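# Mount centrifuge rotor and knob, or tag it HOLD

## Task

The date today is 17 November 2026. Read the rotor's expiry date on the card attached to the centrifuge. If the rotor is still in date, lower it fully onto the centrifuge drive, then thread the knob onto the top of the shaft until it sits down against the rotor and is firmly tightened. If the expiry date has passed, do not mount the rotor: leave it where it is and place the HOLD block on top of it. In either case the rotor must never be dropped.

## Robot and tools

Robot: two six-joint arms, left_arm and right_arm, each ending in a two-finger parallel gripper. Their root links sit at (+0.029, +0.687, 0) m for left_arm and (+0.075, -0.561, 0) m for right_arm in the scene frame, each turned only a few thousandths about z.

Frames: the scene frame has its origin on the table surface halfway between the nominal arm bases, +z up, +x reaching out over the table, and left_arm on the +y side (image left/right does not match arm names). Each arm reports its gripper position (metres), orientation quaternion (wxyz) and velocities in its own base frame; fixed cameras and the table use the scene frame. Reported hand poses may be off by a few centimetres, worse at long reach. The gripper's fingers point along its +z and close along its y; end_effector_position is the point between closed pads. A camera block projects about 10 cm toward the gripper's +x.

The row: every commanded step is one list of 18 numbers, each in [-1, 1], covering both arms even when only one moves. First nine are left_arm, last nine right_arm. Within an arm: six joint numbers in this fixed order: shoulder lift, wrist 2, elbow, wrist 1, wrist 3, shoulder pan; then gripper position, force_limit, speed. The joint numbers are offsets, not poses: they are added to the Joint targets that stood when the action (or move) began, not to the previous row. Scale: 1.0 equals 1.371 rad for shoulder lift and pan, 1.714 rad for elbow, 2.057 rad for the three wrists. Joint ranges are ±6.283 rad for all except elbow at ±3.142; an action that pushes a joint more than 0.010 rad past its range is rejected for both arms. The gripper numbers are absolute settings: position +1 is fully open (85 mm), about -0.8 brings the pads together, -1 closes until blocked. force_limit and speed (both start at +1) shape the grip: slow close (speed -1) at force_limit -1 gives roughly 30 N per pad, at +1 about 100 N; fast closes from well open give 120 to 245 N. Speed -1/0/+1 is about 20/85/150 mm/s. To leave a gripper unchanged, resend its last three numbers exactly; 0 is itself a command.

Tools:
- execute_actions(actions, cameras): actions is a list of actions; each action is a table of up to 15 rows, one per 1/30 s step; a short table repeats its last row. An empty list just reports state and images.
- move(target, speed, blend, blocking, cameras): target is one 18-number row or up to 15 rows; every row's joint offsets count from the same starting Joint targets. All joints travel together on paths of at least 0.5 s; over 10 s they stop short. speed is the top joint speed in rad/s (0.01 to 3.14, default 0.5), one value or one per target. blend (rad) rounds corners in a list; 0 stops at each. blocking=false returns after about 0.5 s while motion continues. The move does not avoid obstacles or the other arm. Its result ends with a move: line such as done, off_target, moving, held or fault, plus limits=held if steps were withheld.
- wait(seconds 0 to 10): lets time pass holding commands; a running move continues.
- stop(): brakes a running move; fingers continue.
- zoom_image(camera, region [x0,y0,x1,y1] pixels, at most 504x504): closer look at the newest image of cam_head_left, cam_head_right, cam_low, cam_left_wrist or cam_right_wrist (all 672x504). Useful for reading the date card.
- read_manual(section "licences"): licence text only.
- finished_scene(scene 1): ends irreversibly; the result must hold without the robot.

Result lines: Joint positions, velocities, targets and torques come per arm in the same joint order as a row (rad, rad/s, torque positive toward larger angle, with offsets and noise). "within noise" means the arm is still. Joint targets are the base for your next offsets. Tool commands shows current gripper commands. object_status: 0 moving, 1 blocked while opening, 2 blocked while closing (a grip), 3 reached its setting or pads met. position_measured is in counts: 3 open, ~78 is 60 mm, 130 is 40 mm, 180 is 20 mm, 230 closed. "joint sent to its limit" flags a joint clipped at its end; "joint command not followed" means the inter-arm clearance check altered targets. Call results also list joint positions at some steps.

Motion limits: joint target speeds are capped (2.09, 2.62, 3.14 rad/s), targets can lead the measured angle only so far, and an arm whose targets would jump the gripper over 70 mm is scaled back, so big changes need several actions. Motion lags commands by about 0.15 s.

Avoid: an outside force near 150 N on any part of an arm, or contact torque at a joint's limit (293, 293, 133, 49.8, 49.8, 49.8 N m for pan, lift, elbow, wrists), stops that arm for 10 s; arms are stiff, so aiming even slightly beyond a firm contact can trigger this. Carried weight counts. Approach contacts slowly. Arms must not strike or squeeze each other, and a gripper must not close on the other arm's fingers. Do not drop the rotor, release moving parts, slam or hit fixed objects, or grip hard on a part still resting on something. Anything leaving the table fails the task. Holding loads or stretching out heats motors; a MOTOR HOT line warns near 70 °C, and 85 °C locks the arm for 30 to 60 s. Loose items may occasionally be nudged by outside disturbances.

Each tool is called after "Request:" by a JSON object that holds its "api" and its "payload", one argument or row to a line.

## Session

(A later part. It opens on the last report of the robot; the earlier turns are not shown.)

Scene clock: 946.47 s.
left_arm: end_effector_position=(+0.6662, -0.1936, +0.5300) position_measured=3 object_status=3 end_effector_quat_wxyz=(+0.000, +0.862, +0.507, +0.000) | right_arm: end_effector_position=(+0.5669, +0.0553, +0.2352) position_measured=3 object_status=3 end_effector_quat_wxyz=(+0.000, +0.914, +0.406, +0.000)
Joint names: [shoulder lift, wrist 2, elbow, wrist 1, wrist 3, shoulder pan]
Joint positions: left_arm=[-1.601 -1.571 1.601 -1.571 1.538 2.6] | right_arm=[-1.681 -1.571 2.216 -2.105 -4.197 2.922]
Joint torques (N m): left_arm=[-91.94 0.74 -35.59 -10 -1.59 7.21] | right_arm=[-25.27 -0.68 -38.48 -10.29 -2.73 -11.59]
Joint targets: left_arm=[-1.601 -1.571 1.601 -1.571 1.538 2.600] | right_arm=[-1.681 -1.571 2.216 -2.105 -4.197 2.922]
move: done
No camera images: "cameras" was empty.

Request:
{"api": "move", "payload": {
  "target": [0,0,0,0,0,0,1,1,1,0.0077,0,0.0133,-0.0166,-0.8663,0,1,1,1],
  "speed": 1.2
}}

Request:
{"api": "zoom_image", "payload": {
  "camera": "cam_right_wrist",
  "region": [250, 220, 450, 400]
}}

Scene clock: 952.87 s.
left_arm: end_effector_position=(+0.6662, -0.1936, +0.5300) position_measured=3 object_status=3 end_effector_quat_wxyz=(+0.000, +0.862, +0.507, +0.000) | right_arm: end_effector_position=(+0.5637, +0.0560, +0.2197) position_measured=3 object_status=3 end_effector_quat_wxyz=(+0.000, +0.259, +0.966, +0.000)
Joint names: [shoulder lift, wrist 2, elbow, wrist 1, wrist 3, shoulder pan]
Joint positions: left_arm=[-1.601 -1.571 1.601 -1.571 1.538 2.6] | right_arm=[-1.67 -1.571 2.239 -2.139 -5.979 2.922]
Joint torques (N m): left_arm=[-92.44 0.32 -34.68 -9.76 -1.33 8.2] | right_arm=[-24.21 0.25 -38.37 -9.91 -3.04 -6.77]
Joint targets: left_arm=[-1.601 -1.571 1.601 -1.571 1.538 2.600] | right_arm=[-1.670 -1.571 2.239 -2.139 -5.979 2.922]
move: done

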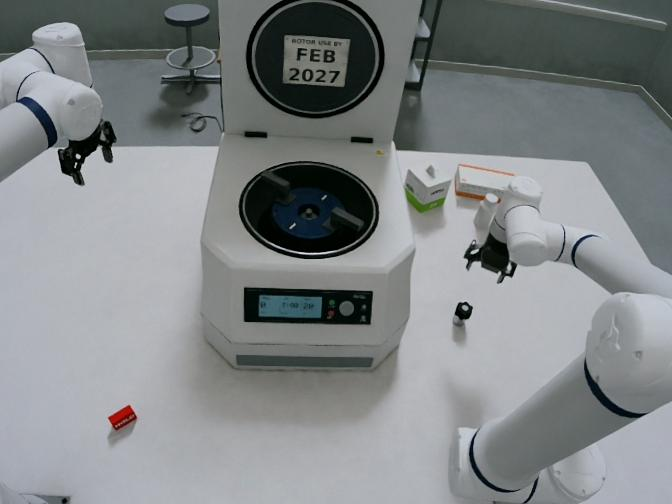

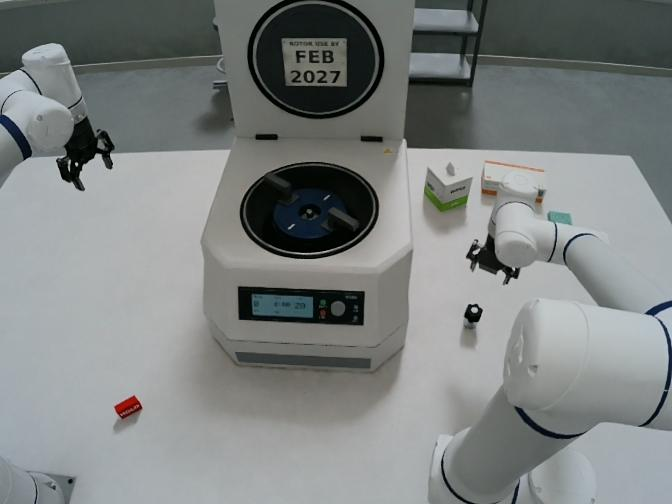

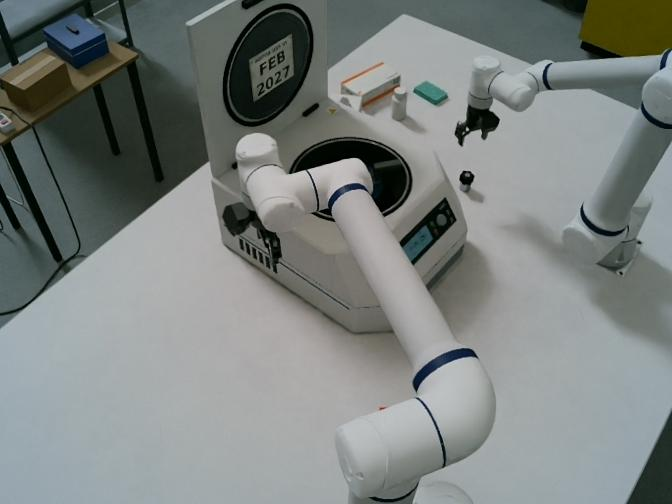

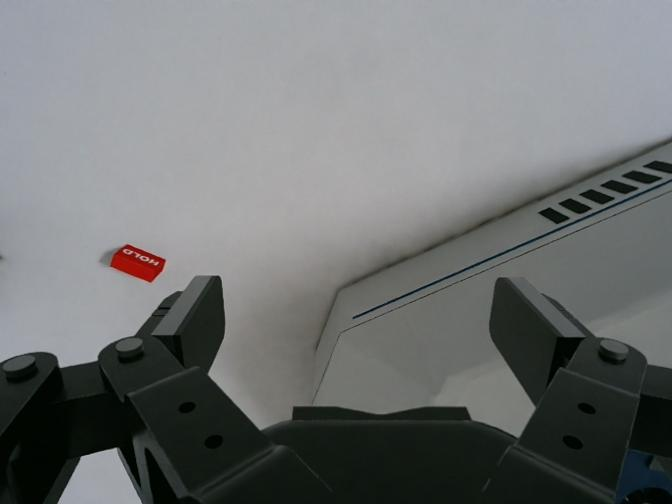

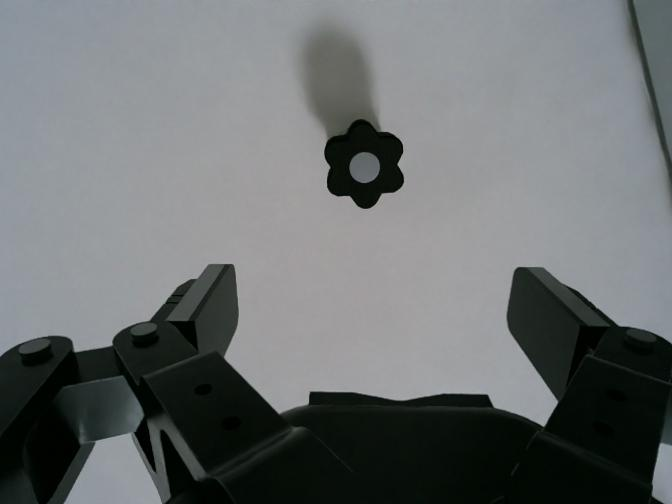

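Scaled by 2.520 from the camera's 672x504 image, which has a finer 960x720 frame.

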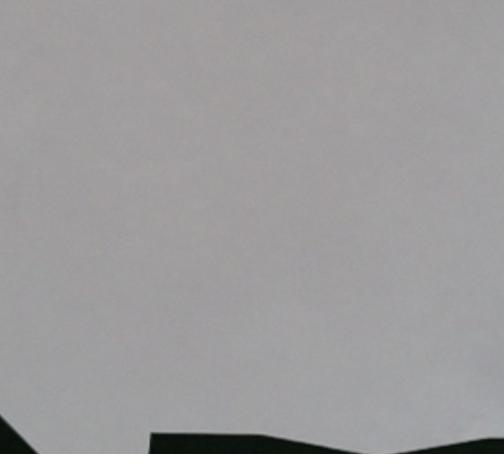

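Request:
{"api": "move", "payload": {
  "target": [0,0,0,0,0,0,1,1,1,0.0829,0,0.0696,-0.1133,0.0092,0.0141,1,1,1],
  "cameras": ["cam_right_wrist","cam_head_right"]
}}

Scene clock: 965.60 s.
left_arm: end_effector_position=(+0.6662, -0.1936, +0.5300) position_measured=3 object_status=3 end_effector_quat_wxyz=(+0.000, +0.862, +0.507, +0.000) | right_arm: end_effector_position=(+0.5486, +0.0697, +0.1201) position_measured=3 object_status=3 end_effector_quat_wxyz=(+0.000, +0.259, +0.966, +0.000)
Joint names: [shoulder lift, wrist 2, elbow, wrist 1, wrist 3, shoulder pan]
Joint positions: left_arm=[-1.601 -1.571 1.601 -1.571 1.538 2.6] | right_arm=[-1.557 -1.571 2.358 -2.372 -5.96 2.941]
Joint torques (N m): left_arm=[-93.04 -0.55 -35.22 -9.8 -1.35 8.22] | right_arm=[-31.56 0.33 -29.58 -9.91 1.86 12.76]
Joint targets: left_arm=[-1.601 -1.571 1.601 -1.571 1.538 2.600] | right_arm=[-1.557 -1.571 2.359 -2.373 -5.960 2.941]
move: done
Images, in order (width x height): cam_head_right 672x504, cam_right_wrist 672x504.

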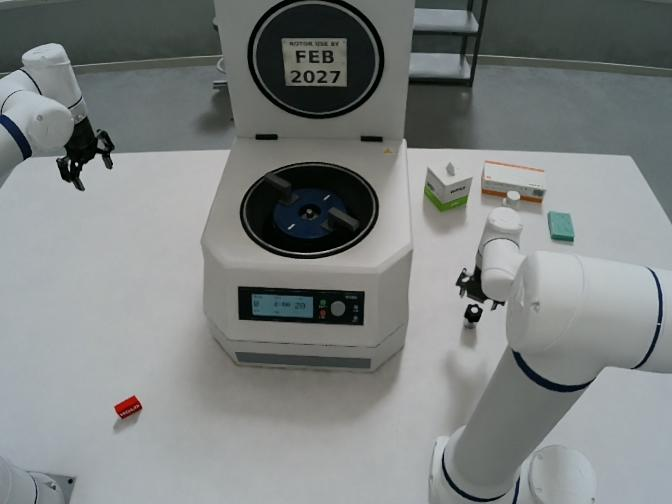

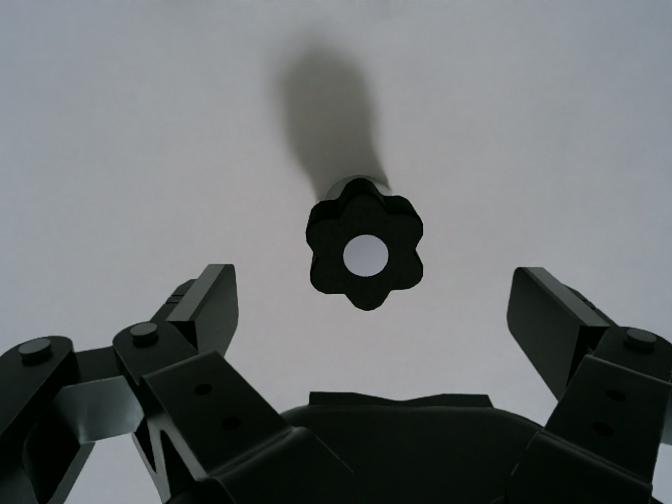

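Request:
{"api": "move", "payload": {
  "target": [0,0,0,0,0,0,1,1,1,0.0853,0,0.0267,-0.0791,0,0,1,1,1],
  "speed": 0.15,
  "cameras": ["cam_right_wrist","cam_low"]
}}

Request:
{"api": "zoom_image", "payload": {
  "camera": "cam_low",
  "region": [430, 110, 530, 210]
}}

Scene clock: 976.73 s.
left_arm: end_effector_position=(+0.6662, -0.1936, +0.5300) position_measured=3 object_status=3 end_effector_quat_wxyz=(+0.000, +0.862, +0.507, +0.000) | right_arm: end_effector_position=(+0.5486, +0.0697, +0.0559) position_measured=3 object_status=3 end_effector_quat_wxyz=(+0.000, +0.259, +0.966, +0.000) end_effector_velocity=(+0.000, -0.001, -0.003) end_effector_angular_velocity=(+0.001, +0.003, -0.002)
Joint names: [shoulder lift, wrist 2, elbow, wrist 1, wrist 3, shoulder pan]
Joint positions: left_arm=[-1.601 -1.571 1.601 -1.571 1.538 2.6] | right_arm=[-1.44 -1.571 2.404 -2.535 -5.96 2.941]
Joint velocities: left_arm=[within noise] | right_arm=[0.005 0 0.001 -0.003 0 -0.002]
Joint torques (N m): left_arm=[-91.84 -1.32 -35.2 -9.83 -1.35 7.38] | right_arm=[-38.45 -0.03 -24.45 -9.54 1.98 8.06]
Joint targets: left_arm=[-1.601 -1.571 1.601 -1.571 1.538 2.600] | right_arm=[-1.440 -1.571 2.404 -2.535 -5.960 2.941]
move: done
Images, in order (width x height): cam_low 672x504, cam_right_wrist 672x504.

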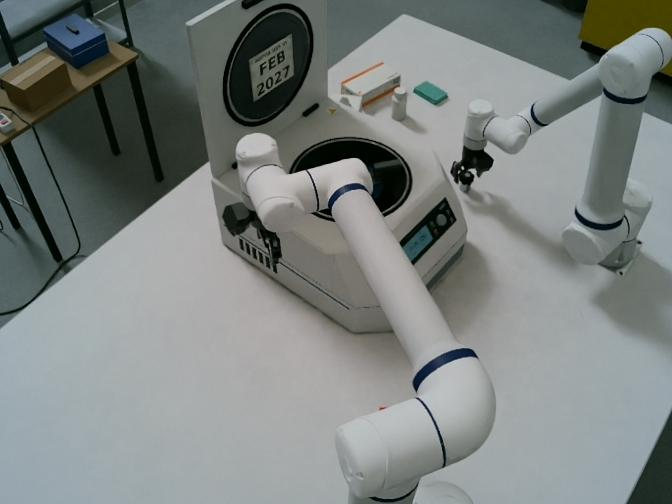

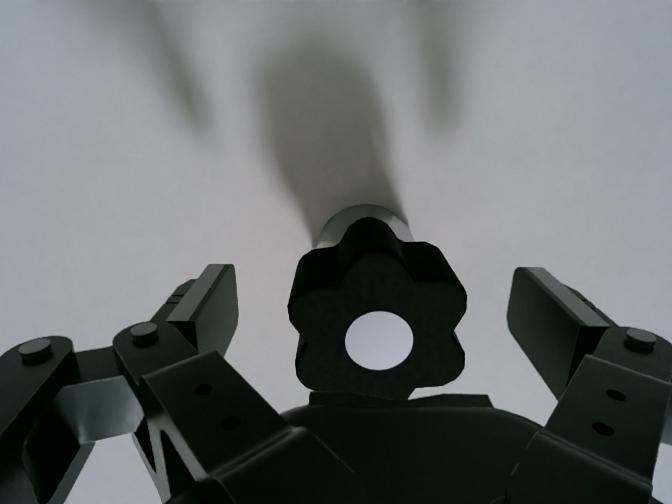

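Scaled by 5.040 from the camera's 672x504 image, which has a finer 960x720 frame.

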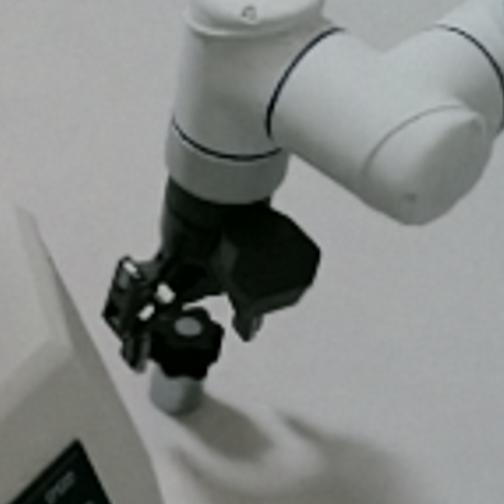

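Request:
{"api": "move", "payload": {
  "target": [0,0,0,0,0,0,1,1,1,0,0,0,0,0,0,-1,0.5,-1],
  "cameras": []
}}

Request:
{"api": "wait", "payload": {
  "seconds": 1.5,
  "cameras": ["cam_right_wrist"]
}}

Scene clock: 985.70 s.
left_arm: end_effector_position=(+0.6662, -0.1936, +0.5300) position_measured=3 object_status=3 end_effector_quat_wxyz=(+0.000, +0.862, +0.507, +0.000) | right_arm: end_effector_position=(+0.5486, +0.0697, +0.0558) position_measured=109 object_status=0 end_effector_quat_wxyz=(+0.000, +0.259, +0.966, +0.000)
Joint names: [shoulder lift, wrist 2, elbow, wrist 1, wrist 3, shoulder pan]
Joint positions: left_arm=[-1.601 -1.571 1.601 -1.571 1.538 2.6] | right_arm=[-1.44 -1.571 2.404 -2.535 -5.96 2.941]
Joint torques (N m): left_arm=[-93.24 -2.32 -35.87 -9.67 -1.57 6.55] | right_arm=[-24.29 0.02 -24.87 -2.56 1.82 -3.68]
Joint targets: left_arm=[-1.601 -1.571 1.601 -1.571 1.538 2.600] | right_arm=[-1.440 -1.571 2.404 -2.535 -5.960 2.941]
move: done
No camera images: "cameras" was empty.

Scene clock: 987.20 s.
left_arm: end_effector_position=(+0.6662, -0.1936, +0.5300) position_measured=3 object_status=3 end_effector_quat_wxyz=(+0.000, +0.862, +0.507, +0.000) | right_arm: end_effector_position=(+0.5485, +0.0697, +0.0558) position_measured=109 object_status=2 end_effector_quat_wxyz=(+0.000, +0.259, +0.966, +0.000)
Joint names: [shoulder lift, wrist 2, elbow, wrist 1, wrist 3, shoulder pan]
Joint positions: left_arm=[-1.601 -1.571 1.601 -1.571 1.538 2.6] | right_arm=[-1.44 -1.571 2.404 -2.535 -5.96 2.941]
Joint torques (N m): left_arm=[-93.06 -2.41 -35.4 -9.47 -1.27 4.68] | right_arm=[-10.53 0.21 -24.49 -0.33 1.88 -4.68]
Joint targets: left_arm=[-1.601 -1.571 1.601 -1.571 1.538 2.600] | right_arm=[-1.440 -1.571 2.404 -2.535 -5.960 2.941]
Tool commands: left_gripper/position=+1.0 left_gripper/force_limit=+1.0 left_gripper/speed=+1.0 right_gripper/position=-1.0 right_gripper/force_limit=+0.5 right_gripper/speed=-1.0
wait: 1.50 s; at rest by 0.17 s
Images, in order (width x height): cam_right_wrist 672x504.

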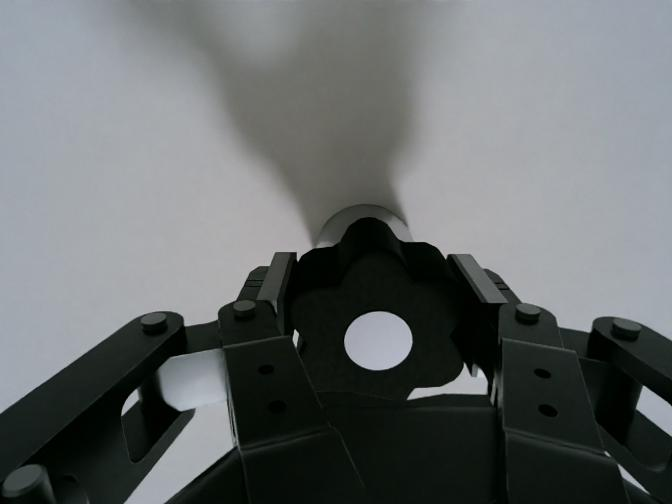

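Request:
{"api": "move", "payload": {
  "target": [
    [0,0,0,0,0,0,1,1,1,-0.0602,0,-0.0175,0.0547,0,0,-1,0.5,-1],
    [0,0,0,0,0,0,1,1,1,-0.2901,0,-0.2705,0.4188,0,0,-1,0.5,-1],
    [0,0,0,0,0,0,1,1,1,0.1346,0,-0.7212,0.5112,-0.1166,0.4546,-1,0.5,-1]
  ],
  "speed": [0.2,0.6,0.5],
  "blend": [0.02,0.1,0]
}}

Request:
{"api": "zoom_image", "payload": {
  "camera": "cam_right_wrist",
  "region": [200, 60, 520, 380]
}}

Scene clock: 1008.30 s.
left_arm: end_effector_position=(+0.6662, -0.1936, +0.5300) position_measured=3 object_status=3 end_effector_quat_wxyz=(+0.000, +0.862, +0.507, +0.000) | right_arm: end_effector_position=(+0.7275, +0.5220, +0.5497) position_measured=109 object_status=2 end_effector_quat_wxyz=(+0.000, -0.169, +0.986, +0.000) end_effector_velocity=(+0.000, +0.004, -0.002) end_effector_angular_velocity=(-0.001, +0.002, +0.005)
Joint names: [shoulder lift, wrist 2, elbow, wrist 1, wrist 3, shoulder pan]
Joint positions: left_arm=[-1.601 -1.571 1.601 -1.571 1.538 2.6] | right_arm=[-1.255 -1.571 1.168 -1.484 -6.2 3.564]
Joint velocities: left_arm=[within noise] | right_arm=[0.005 0 -0.003 0 -0.001 0.004]
Joint torques (N m): left_arm=[-94.92 -2.31 -35.3 -9.57 -1.47 6.66] | right_arm=[-74.2 -0.1 -61.96 -2.34 -2.39 15.79]
Joint targets: left_arm=[-1.601 -1.571 1.601 -1.571 1.538 2.600] | right_arm=[-1.255 -1.571 1.168 -1.484 -6.200 3.565]
move: done

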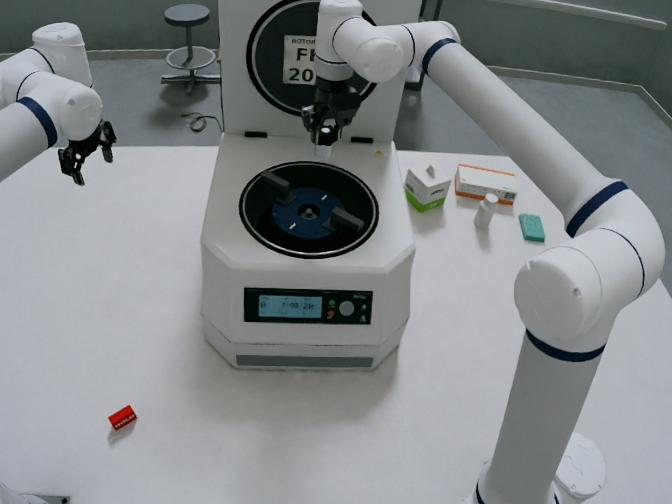

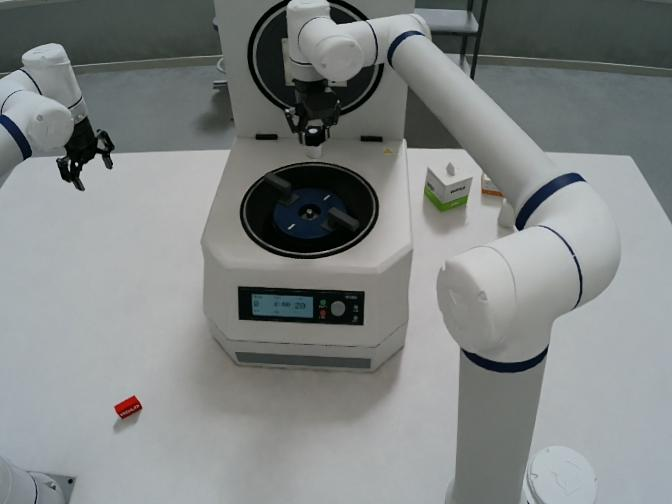

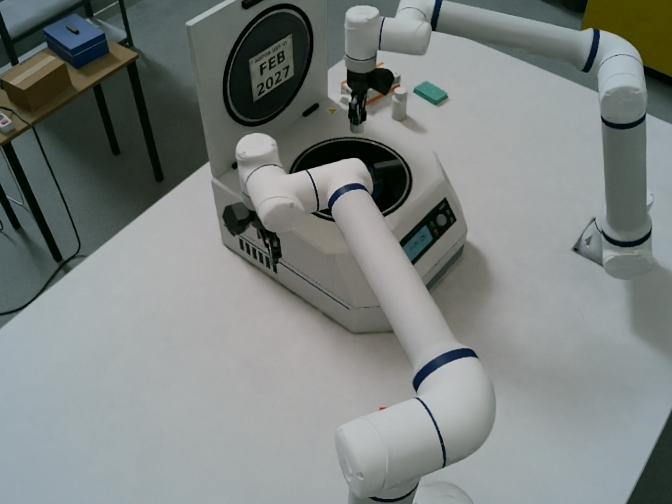

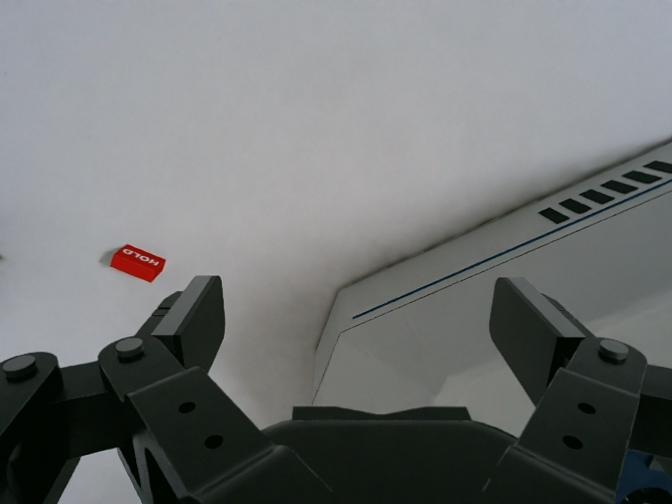

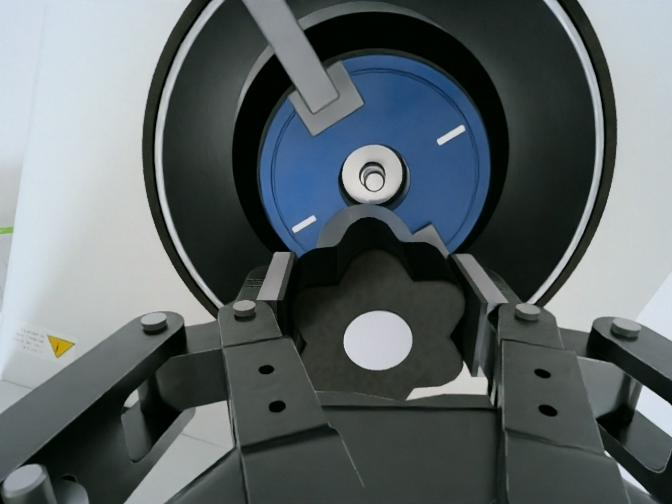

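Scaled by 1.575 from the camera's 672x504 image, which has a finer 960x720 frame.

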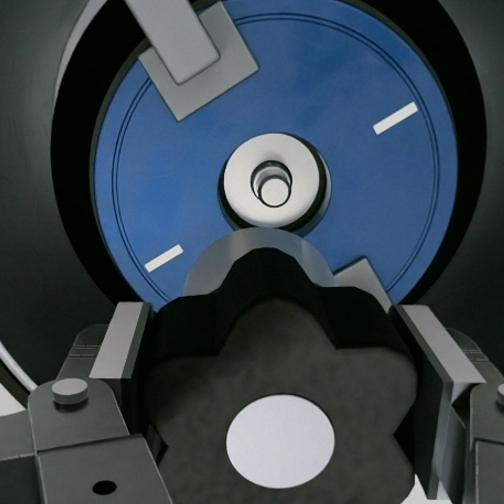

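Request:
{"api": "move", "payload": {
  "target": [0,0,0,0,0,0,1,1,1,0.0134,0,0.0876,-0.082,0.0096,0.0144,-1,0.5,-1],
  "speed": 0.2,
  "cameras": ["cam_head_left","cam_head_right","cam_low","cam_right_wrist"]
}}

Request:
{"api": "zoom_image", "payload": {
  "camera": "cam_right_wrist",
  "region": [270, 120, 470, 260]
}}

Request:
{"api": "zoom_image", "payload": {
  "camera": "cam_head_left",
  "region": [280, 130, 350, 230]
}}

Request:
{"api": "zoom_image", "payload": {
  "camera": "cam_head_right",
  "region": [280, 130, 350, 230]
}}

Scene clock: 1034.93 s.
left_arm: end_effector_position=(+0.6662, -0.1936, +0.5300) position_measured=3 object_status=3 end_effector_quat_wxyz=(+0.000, +0.862, +0.507, +0.000) | right_arm: end_effector_position=(+0.7270, +0.5412, +0.4502) position_measured=109 object_status=2 end_effector_quat_wxyz=(+0.000, -0.169, +0.986, +0.000)
Joint names: [shoulder lift, wrist 2, elbow, wrist 1, wrist 3, shoulder pan]
Joint positions: left_arm=[-1.601 -1.571 1.601 -1.571 1.538 2.6] | right_arm=[-1.237 -1.571 1.318 -1.652 -6.181 3.584]
Joint torques (N m): left_arm=[-91.81 -2.41 -36.16 -9.59 -1.11 6.78] | right_arm=[-78.42 -0.1 -47.31 -10.41 1.98 12.45]
Joint targets: left_arm=[-1.601 -1.571 1.601 -1.571 1.538 2.600] | right_arm=[-1.237 -1.571 1.318 -1.652 -6.180 3.584]
move: done
Images, in order (width x height): cam_head_left 672x504, cam_head_right 672x504, cam_low 672x504, cam_right_wrist 672x504.

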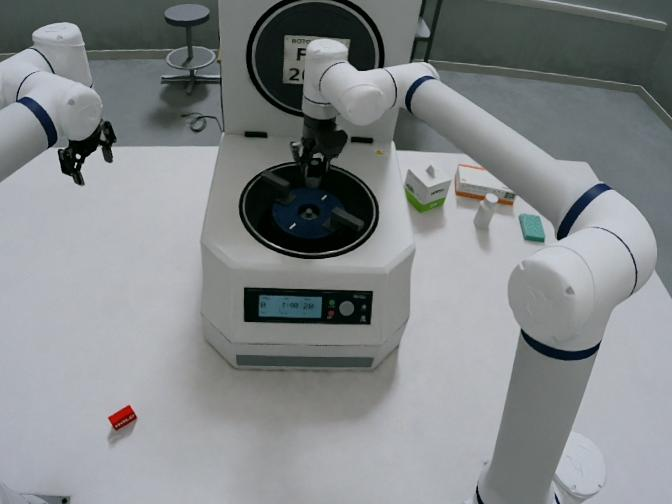

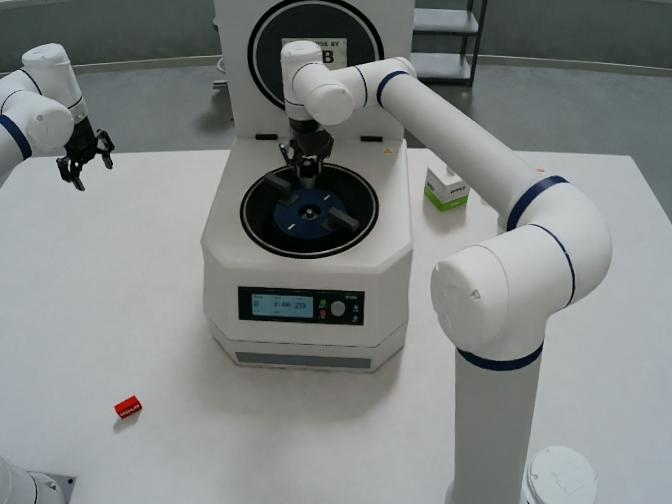

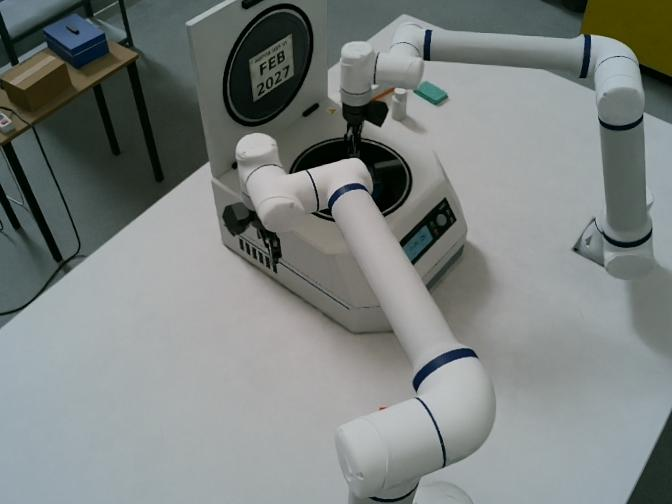

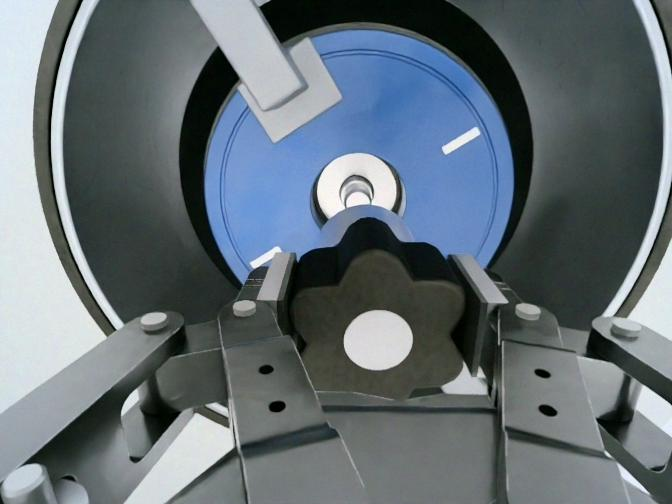

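Scaled by 2.520 from the camera's 672x504 image, which has a finer 960x720 frame.

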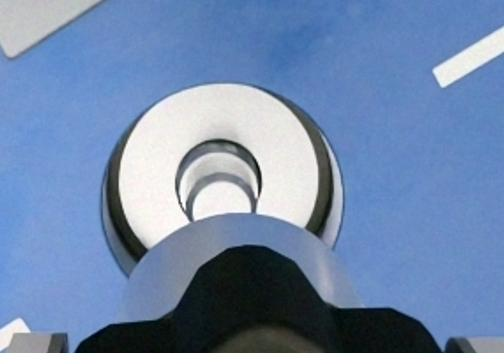

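Scaled by 5.040 from the camera's 672x504 image, which has a finer 960x720 frame.

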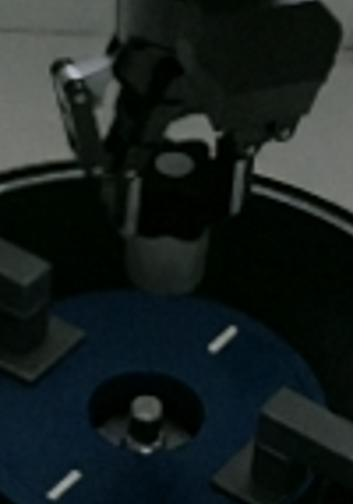

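Scaled by 5.040 from the camera's 672x504 image, which has a finer 960x720 frame.

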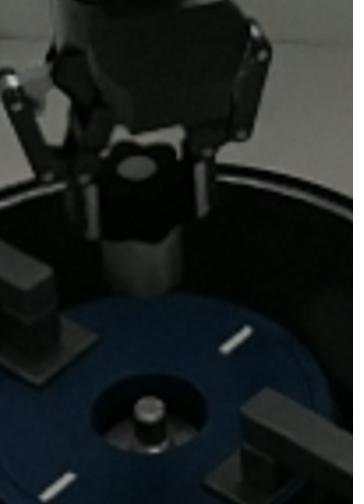

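Request:
{"api": "move", "payload": {
  "target": [0,0,0,0,0,0,1,1,1,0.0096,0,0.0515,-0.0493,0,0,-1,0.5,-1],
  "speed": 0.1,
  "cameras": ["cam_head_left","cam_head_right","cam_low","cam_right_wrist"]
}}

Request:
{"api": "zoom_image", "payload": {
  "camera": "cam_head_left",
  "region": [280, 160, 340, 230]
}}

Request:
{"api": "zoom_image", "payload": {
  "camera": "cam_head_right",
  "region": [280, 160, 340, 230]
}}

Request:
{"api": "zoom_image", "payload": {
  "camera": "cam_low",
  "region": [310, 120, 400, 210]
}}

Request:
{"api": "zoom_image", "payload": {
  "camera": "cam_right_wrist",
  "region": [270, 120, 470, 260]
}}

Scene clock: 1057.70 s.
left_arm: end_effector_position=(+0.6662, -0.1936, +0.5300) position_measured=3 object_status=3 end_effector_quat_wxyz=(+0.000, +0.862, +0.507, +0.000) | right_arm: end_effector_position=(+0.7270, +0.5412, +0.3901) position_measured=109 object_status=2 end_effector_quat_wxyz=(+0.000, -0.169, +0.986, +0.000)
Joint names: [shoulder lift, wrist 2, elbow, wrist 1, wrist 3, shoulder pan]
Joint positions: left_arm=[-1.601 -1.571 1.601 -1.571 1.538 2.6] | right_arm=[-1.224 -1.571 1.406 -1.753 -6.18 3.584]
Joint torques (N m): left_arm=[-93.36 -2.41 -35.83 -9.5 -1.35 6.31] | right_arm=[-76.9 -0.28 -47.05 -10.2 2.25 11.14]
Joint targets: left_arm=[-1.601 -1.571 1.601 -1.571 1.538 2.600] | right_arm=[-1.224 -1.571 1.406 -1.754 -6.180 3.584]
move: done
Images, in order (width x height): cam_head_left 672x504, cam_head_right 672x504, cam_low 672x504, cam_right_wrist 672x504.

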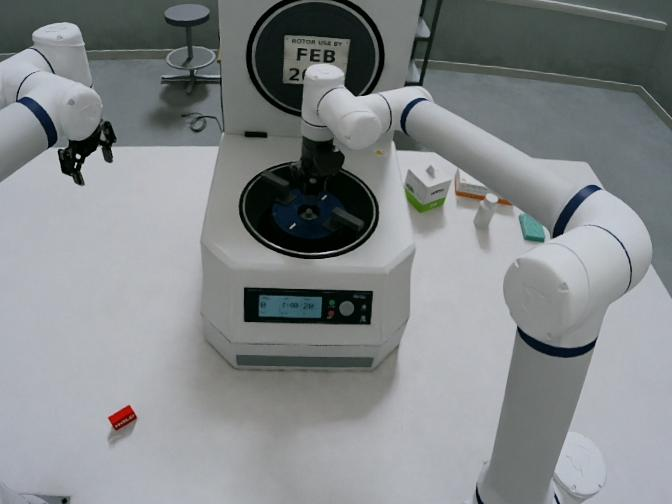

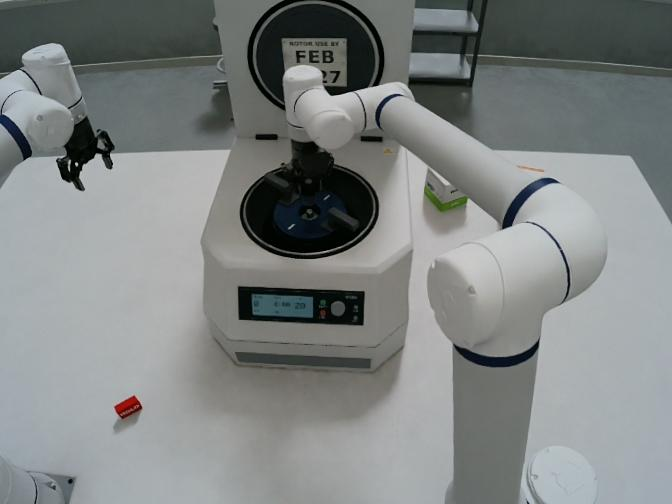

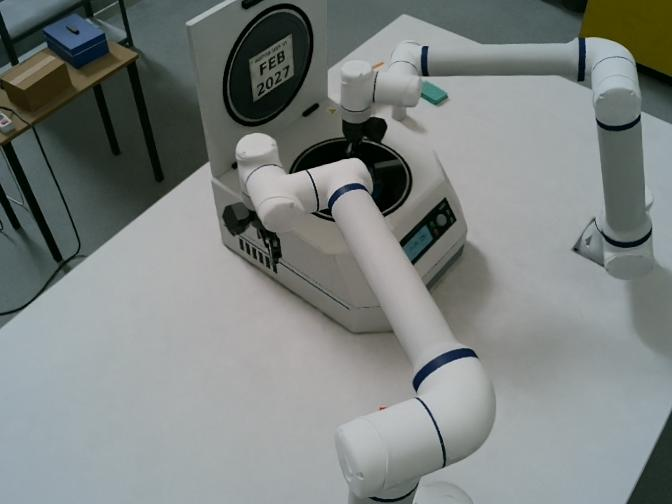

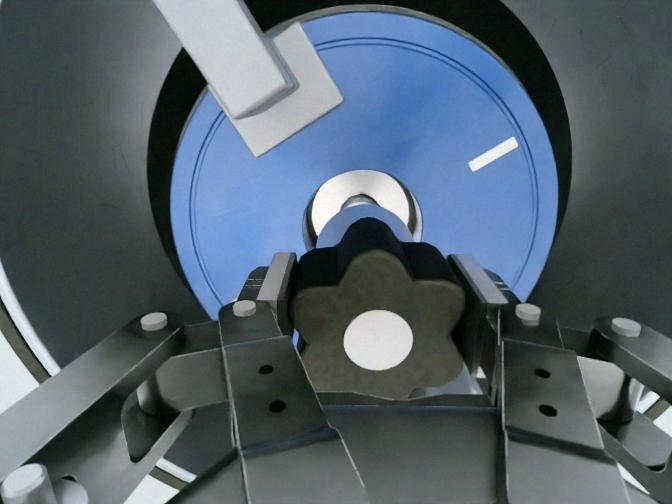

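Scaled by 7.200 from the camera's 672x504 image, which has a finer 960x720 frame.

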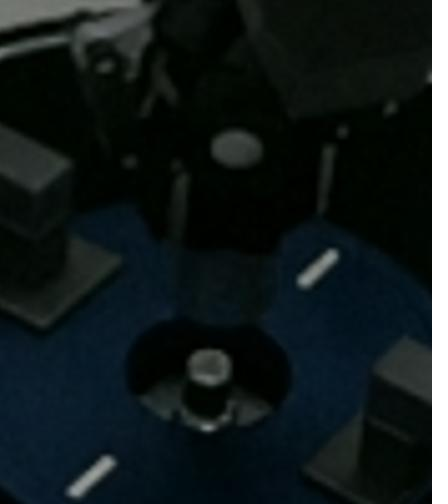

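Scaled by 7.200 from the camera's 672x504 image, which has a finer 960x720 frame.

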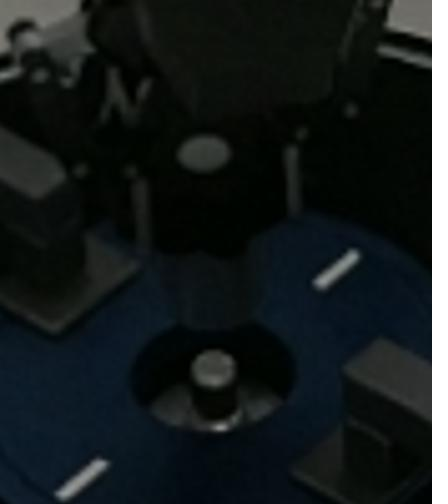

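Scaled by 5.600 from the camera's 672x504 image, which has a finer 960x720 frame.

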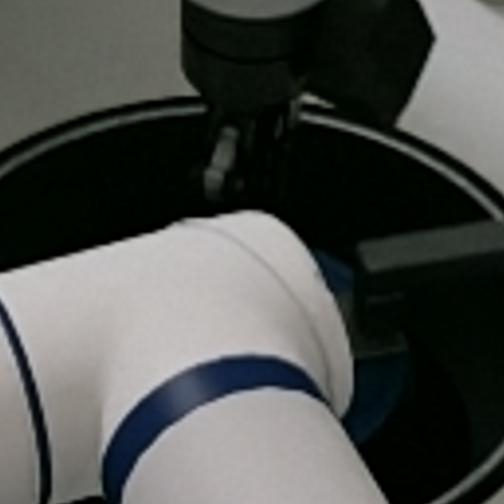

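Scaled by 2.520 from the camera's 672x504 image, which has a finer 960x720 frame.

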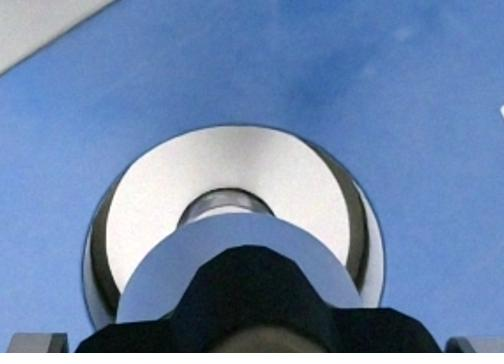

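Request:
{"api": "move", "payload": {
  "target": [0,0,0,0,0,0,1,1,1,0.0047,0,0.0156,-0.0161,0,0,-1,0.5,-1],
  "speed": 0.04,
  "cameras": ["cam_head_left","cam_head_right","cam_right_wrist"]
}}

Request:
{"api": "zoom_image", "payload": {
  "camera": "cam_head_left",
  "region": [290, 180, 330, 230]
}}

Request:
{"api": "zoom_image", "payload": {
  "camera": "cam_head_right",
  "region": [290, 180, 330, 230]
}}

Request:
{"api": "zoom_image", "payload": {
  "camera": "cam_right_wrist",
  "region": [270, 120, 470, 260]
}}

Scene clock: 1077.03 s.
left_arm: end_effector_position=(+0.6662, -0.1936, +0.5300) position_measured=3 object_status=3 end_effector_quat_wxyz=(+0.000, +0.862, +0.507, +0.000) | right_arm: end_effector_position=(+0.7270, +0.5412, +0.3701) position_measured=109 object_status=2 end_effector_quat_wxyz=(+0.000, -0.169, +0.986, +0.000)
Joint names: [shoulder lift, wrist 2, elbow, wrist 1, wrist 3, shoulder pan]
Joint positions: left_arm=[-1.601 -1.571 1.601 -1.571 1.538 2.6] | right_arm=[-1.217 -1.571 1.433 -1.787 -6.18 3.584]
Joint torques (N m): left_arm=[-92.91 -2.15 -35.58 -9.26 -1.1 5.95] | right_arm=[-77.22 -0.43 -46.68 -10.93 1.89 10.38]
Joint targets: left_arm=[-1.601 -1.571 1.601 -1.571 1.538 2.600] | right_arm=[-1.217 -1.571 1.433 -1.787 -6.180 3.584]
move: done
Images, in order (width x height): cam_head_left 672x504, cam_head_right 672x504, cam_right_wrist 672x504.

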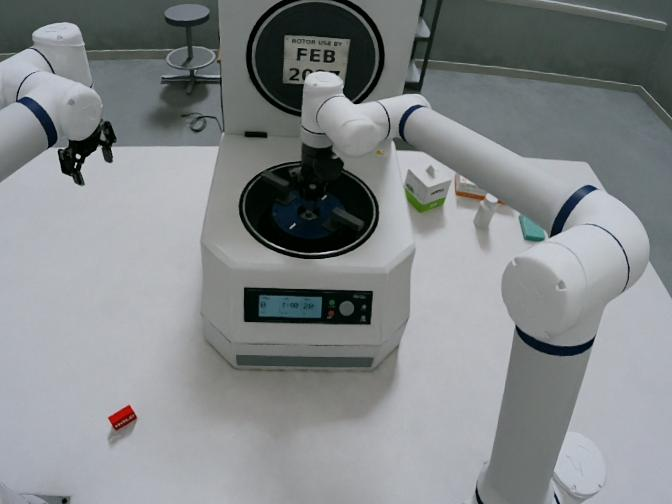

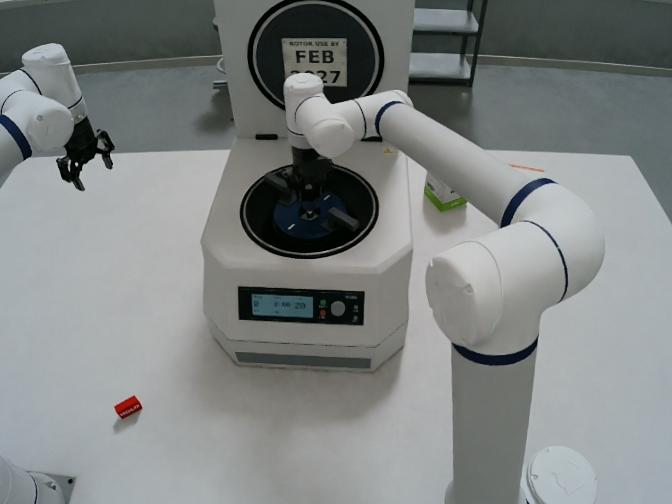

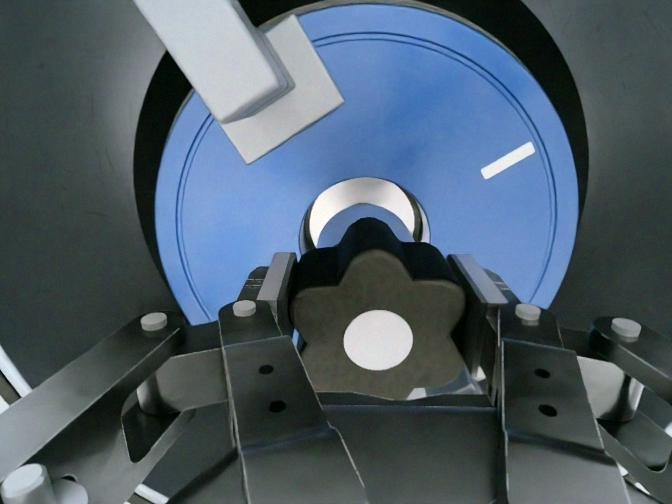

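Scaled by 10.080 from the camera's 672x504 image, which has a finer 960x720 frame.

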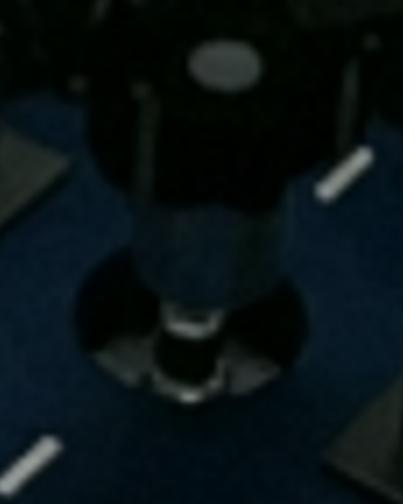

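Scaled by 10.080 from the camera's 672x504 image, which has a finer 960x720 frame.

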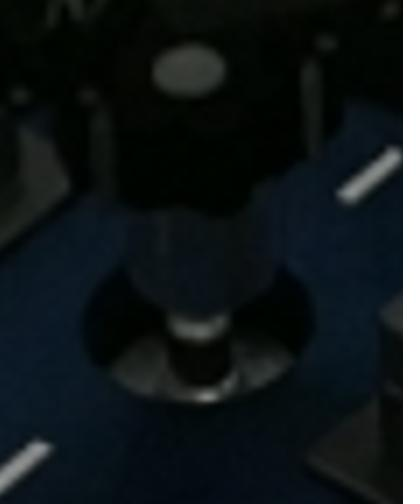

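Scaled by 2.520 from the camera's 672x504 image, which has a finer 960x720 frame.

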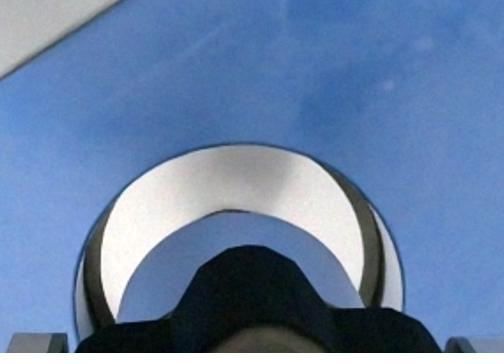

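Request:
{"api": "move", "payload": {
  "target": [-0.0832,0,0.1887,-0.4225,-0.7477,-0.2527,1,1,1,0,0,0,0,0,0,-1,0.5,-1],
  "speed": 0.7,
  "cameras": ["cam_left_wrist","cam_head_left"]
}}

Request:
{"api": "zoom_image", "payload": {
  "camera": "cam_left_wrist",
  "region": [230, 100, 450, 320]
}}

Scene clock: 1134.20 s.
left_arm: end_effector_position=(+0.6007, -0.4572, +0.5358) position_measured=3 object_status=3 end_effector_quat_wxyz=(+0.292, +0.406, +0.854, -0.139) | right_arm: end_effector_position=(+0.7269, +0.5412, +0.3699) position_measured=109 object_status=2 end_effector_quat_wxyz=(+0.000, -0.169, +0.986, +0.000)
Joint names: [shoulder lift, wrist 2, elbow, wrist 1, wrist 3, shoulder pan]
Joint positions: left_arm=[-1.715 -1.571 1.924 -2.44 0 2.254] | right_arm=[-1.217 -1.571 1.433 -1.787 -6.18 3.584]
Joint torques (N m): left_arm=[-76.82 -2.3 -34.21 -10.61 -2.17 -13.11] | right_arm=[-77.77 -0.31 -47.51 -10.6 2.03 4.75]
Joint targets: left_arm=[-1.715 -1.571 1.924 -2.440 0.000 2.254] | right_arm=[-1.217 -1.571 1.433 -1.787 -6.180 3.584]
move: done
Images, in order (width x height): cam_head_left 672x504, cam_left_wrist 672x504.

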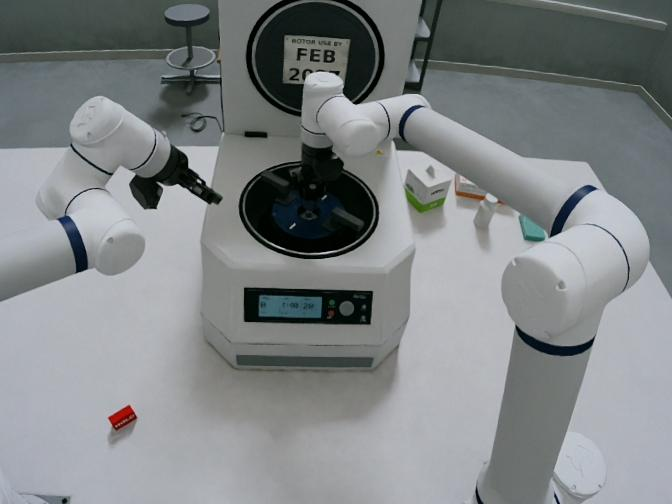

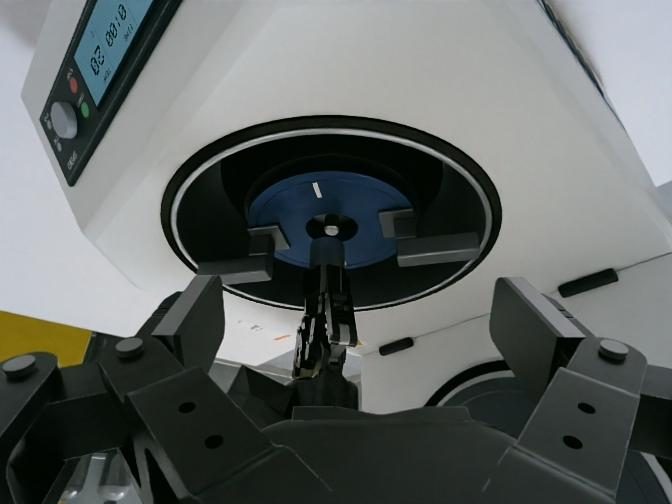

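Scaled by 2.291 from the camera's 672x504 image, which has a finer 960x720 frame.

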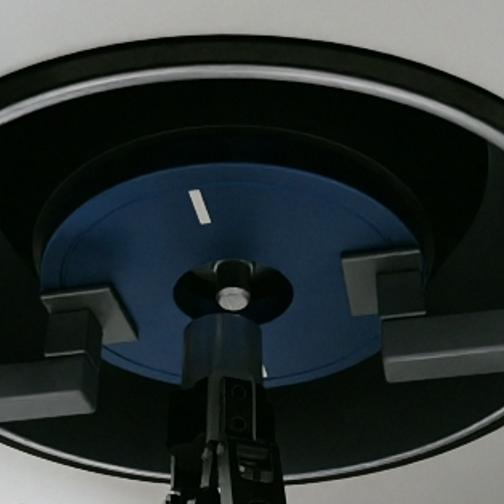

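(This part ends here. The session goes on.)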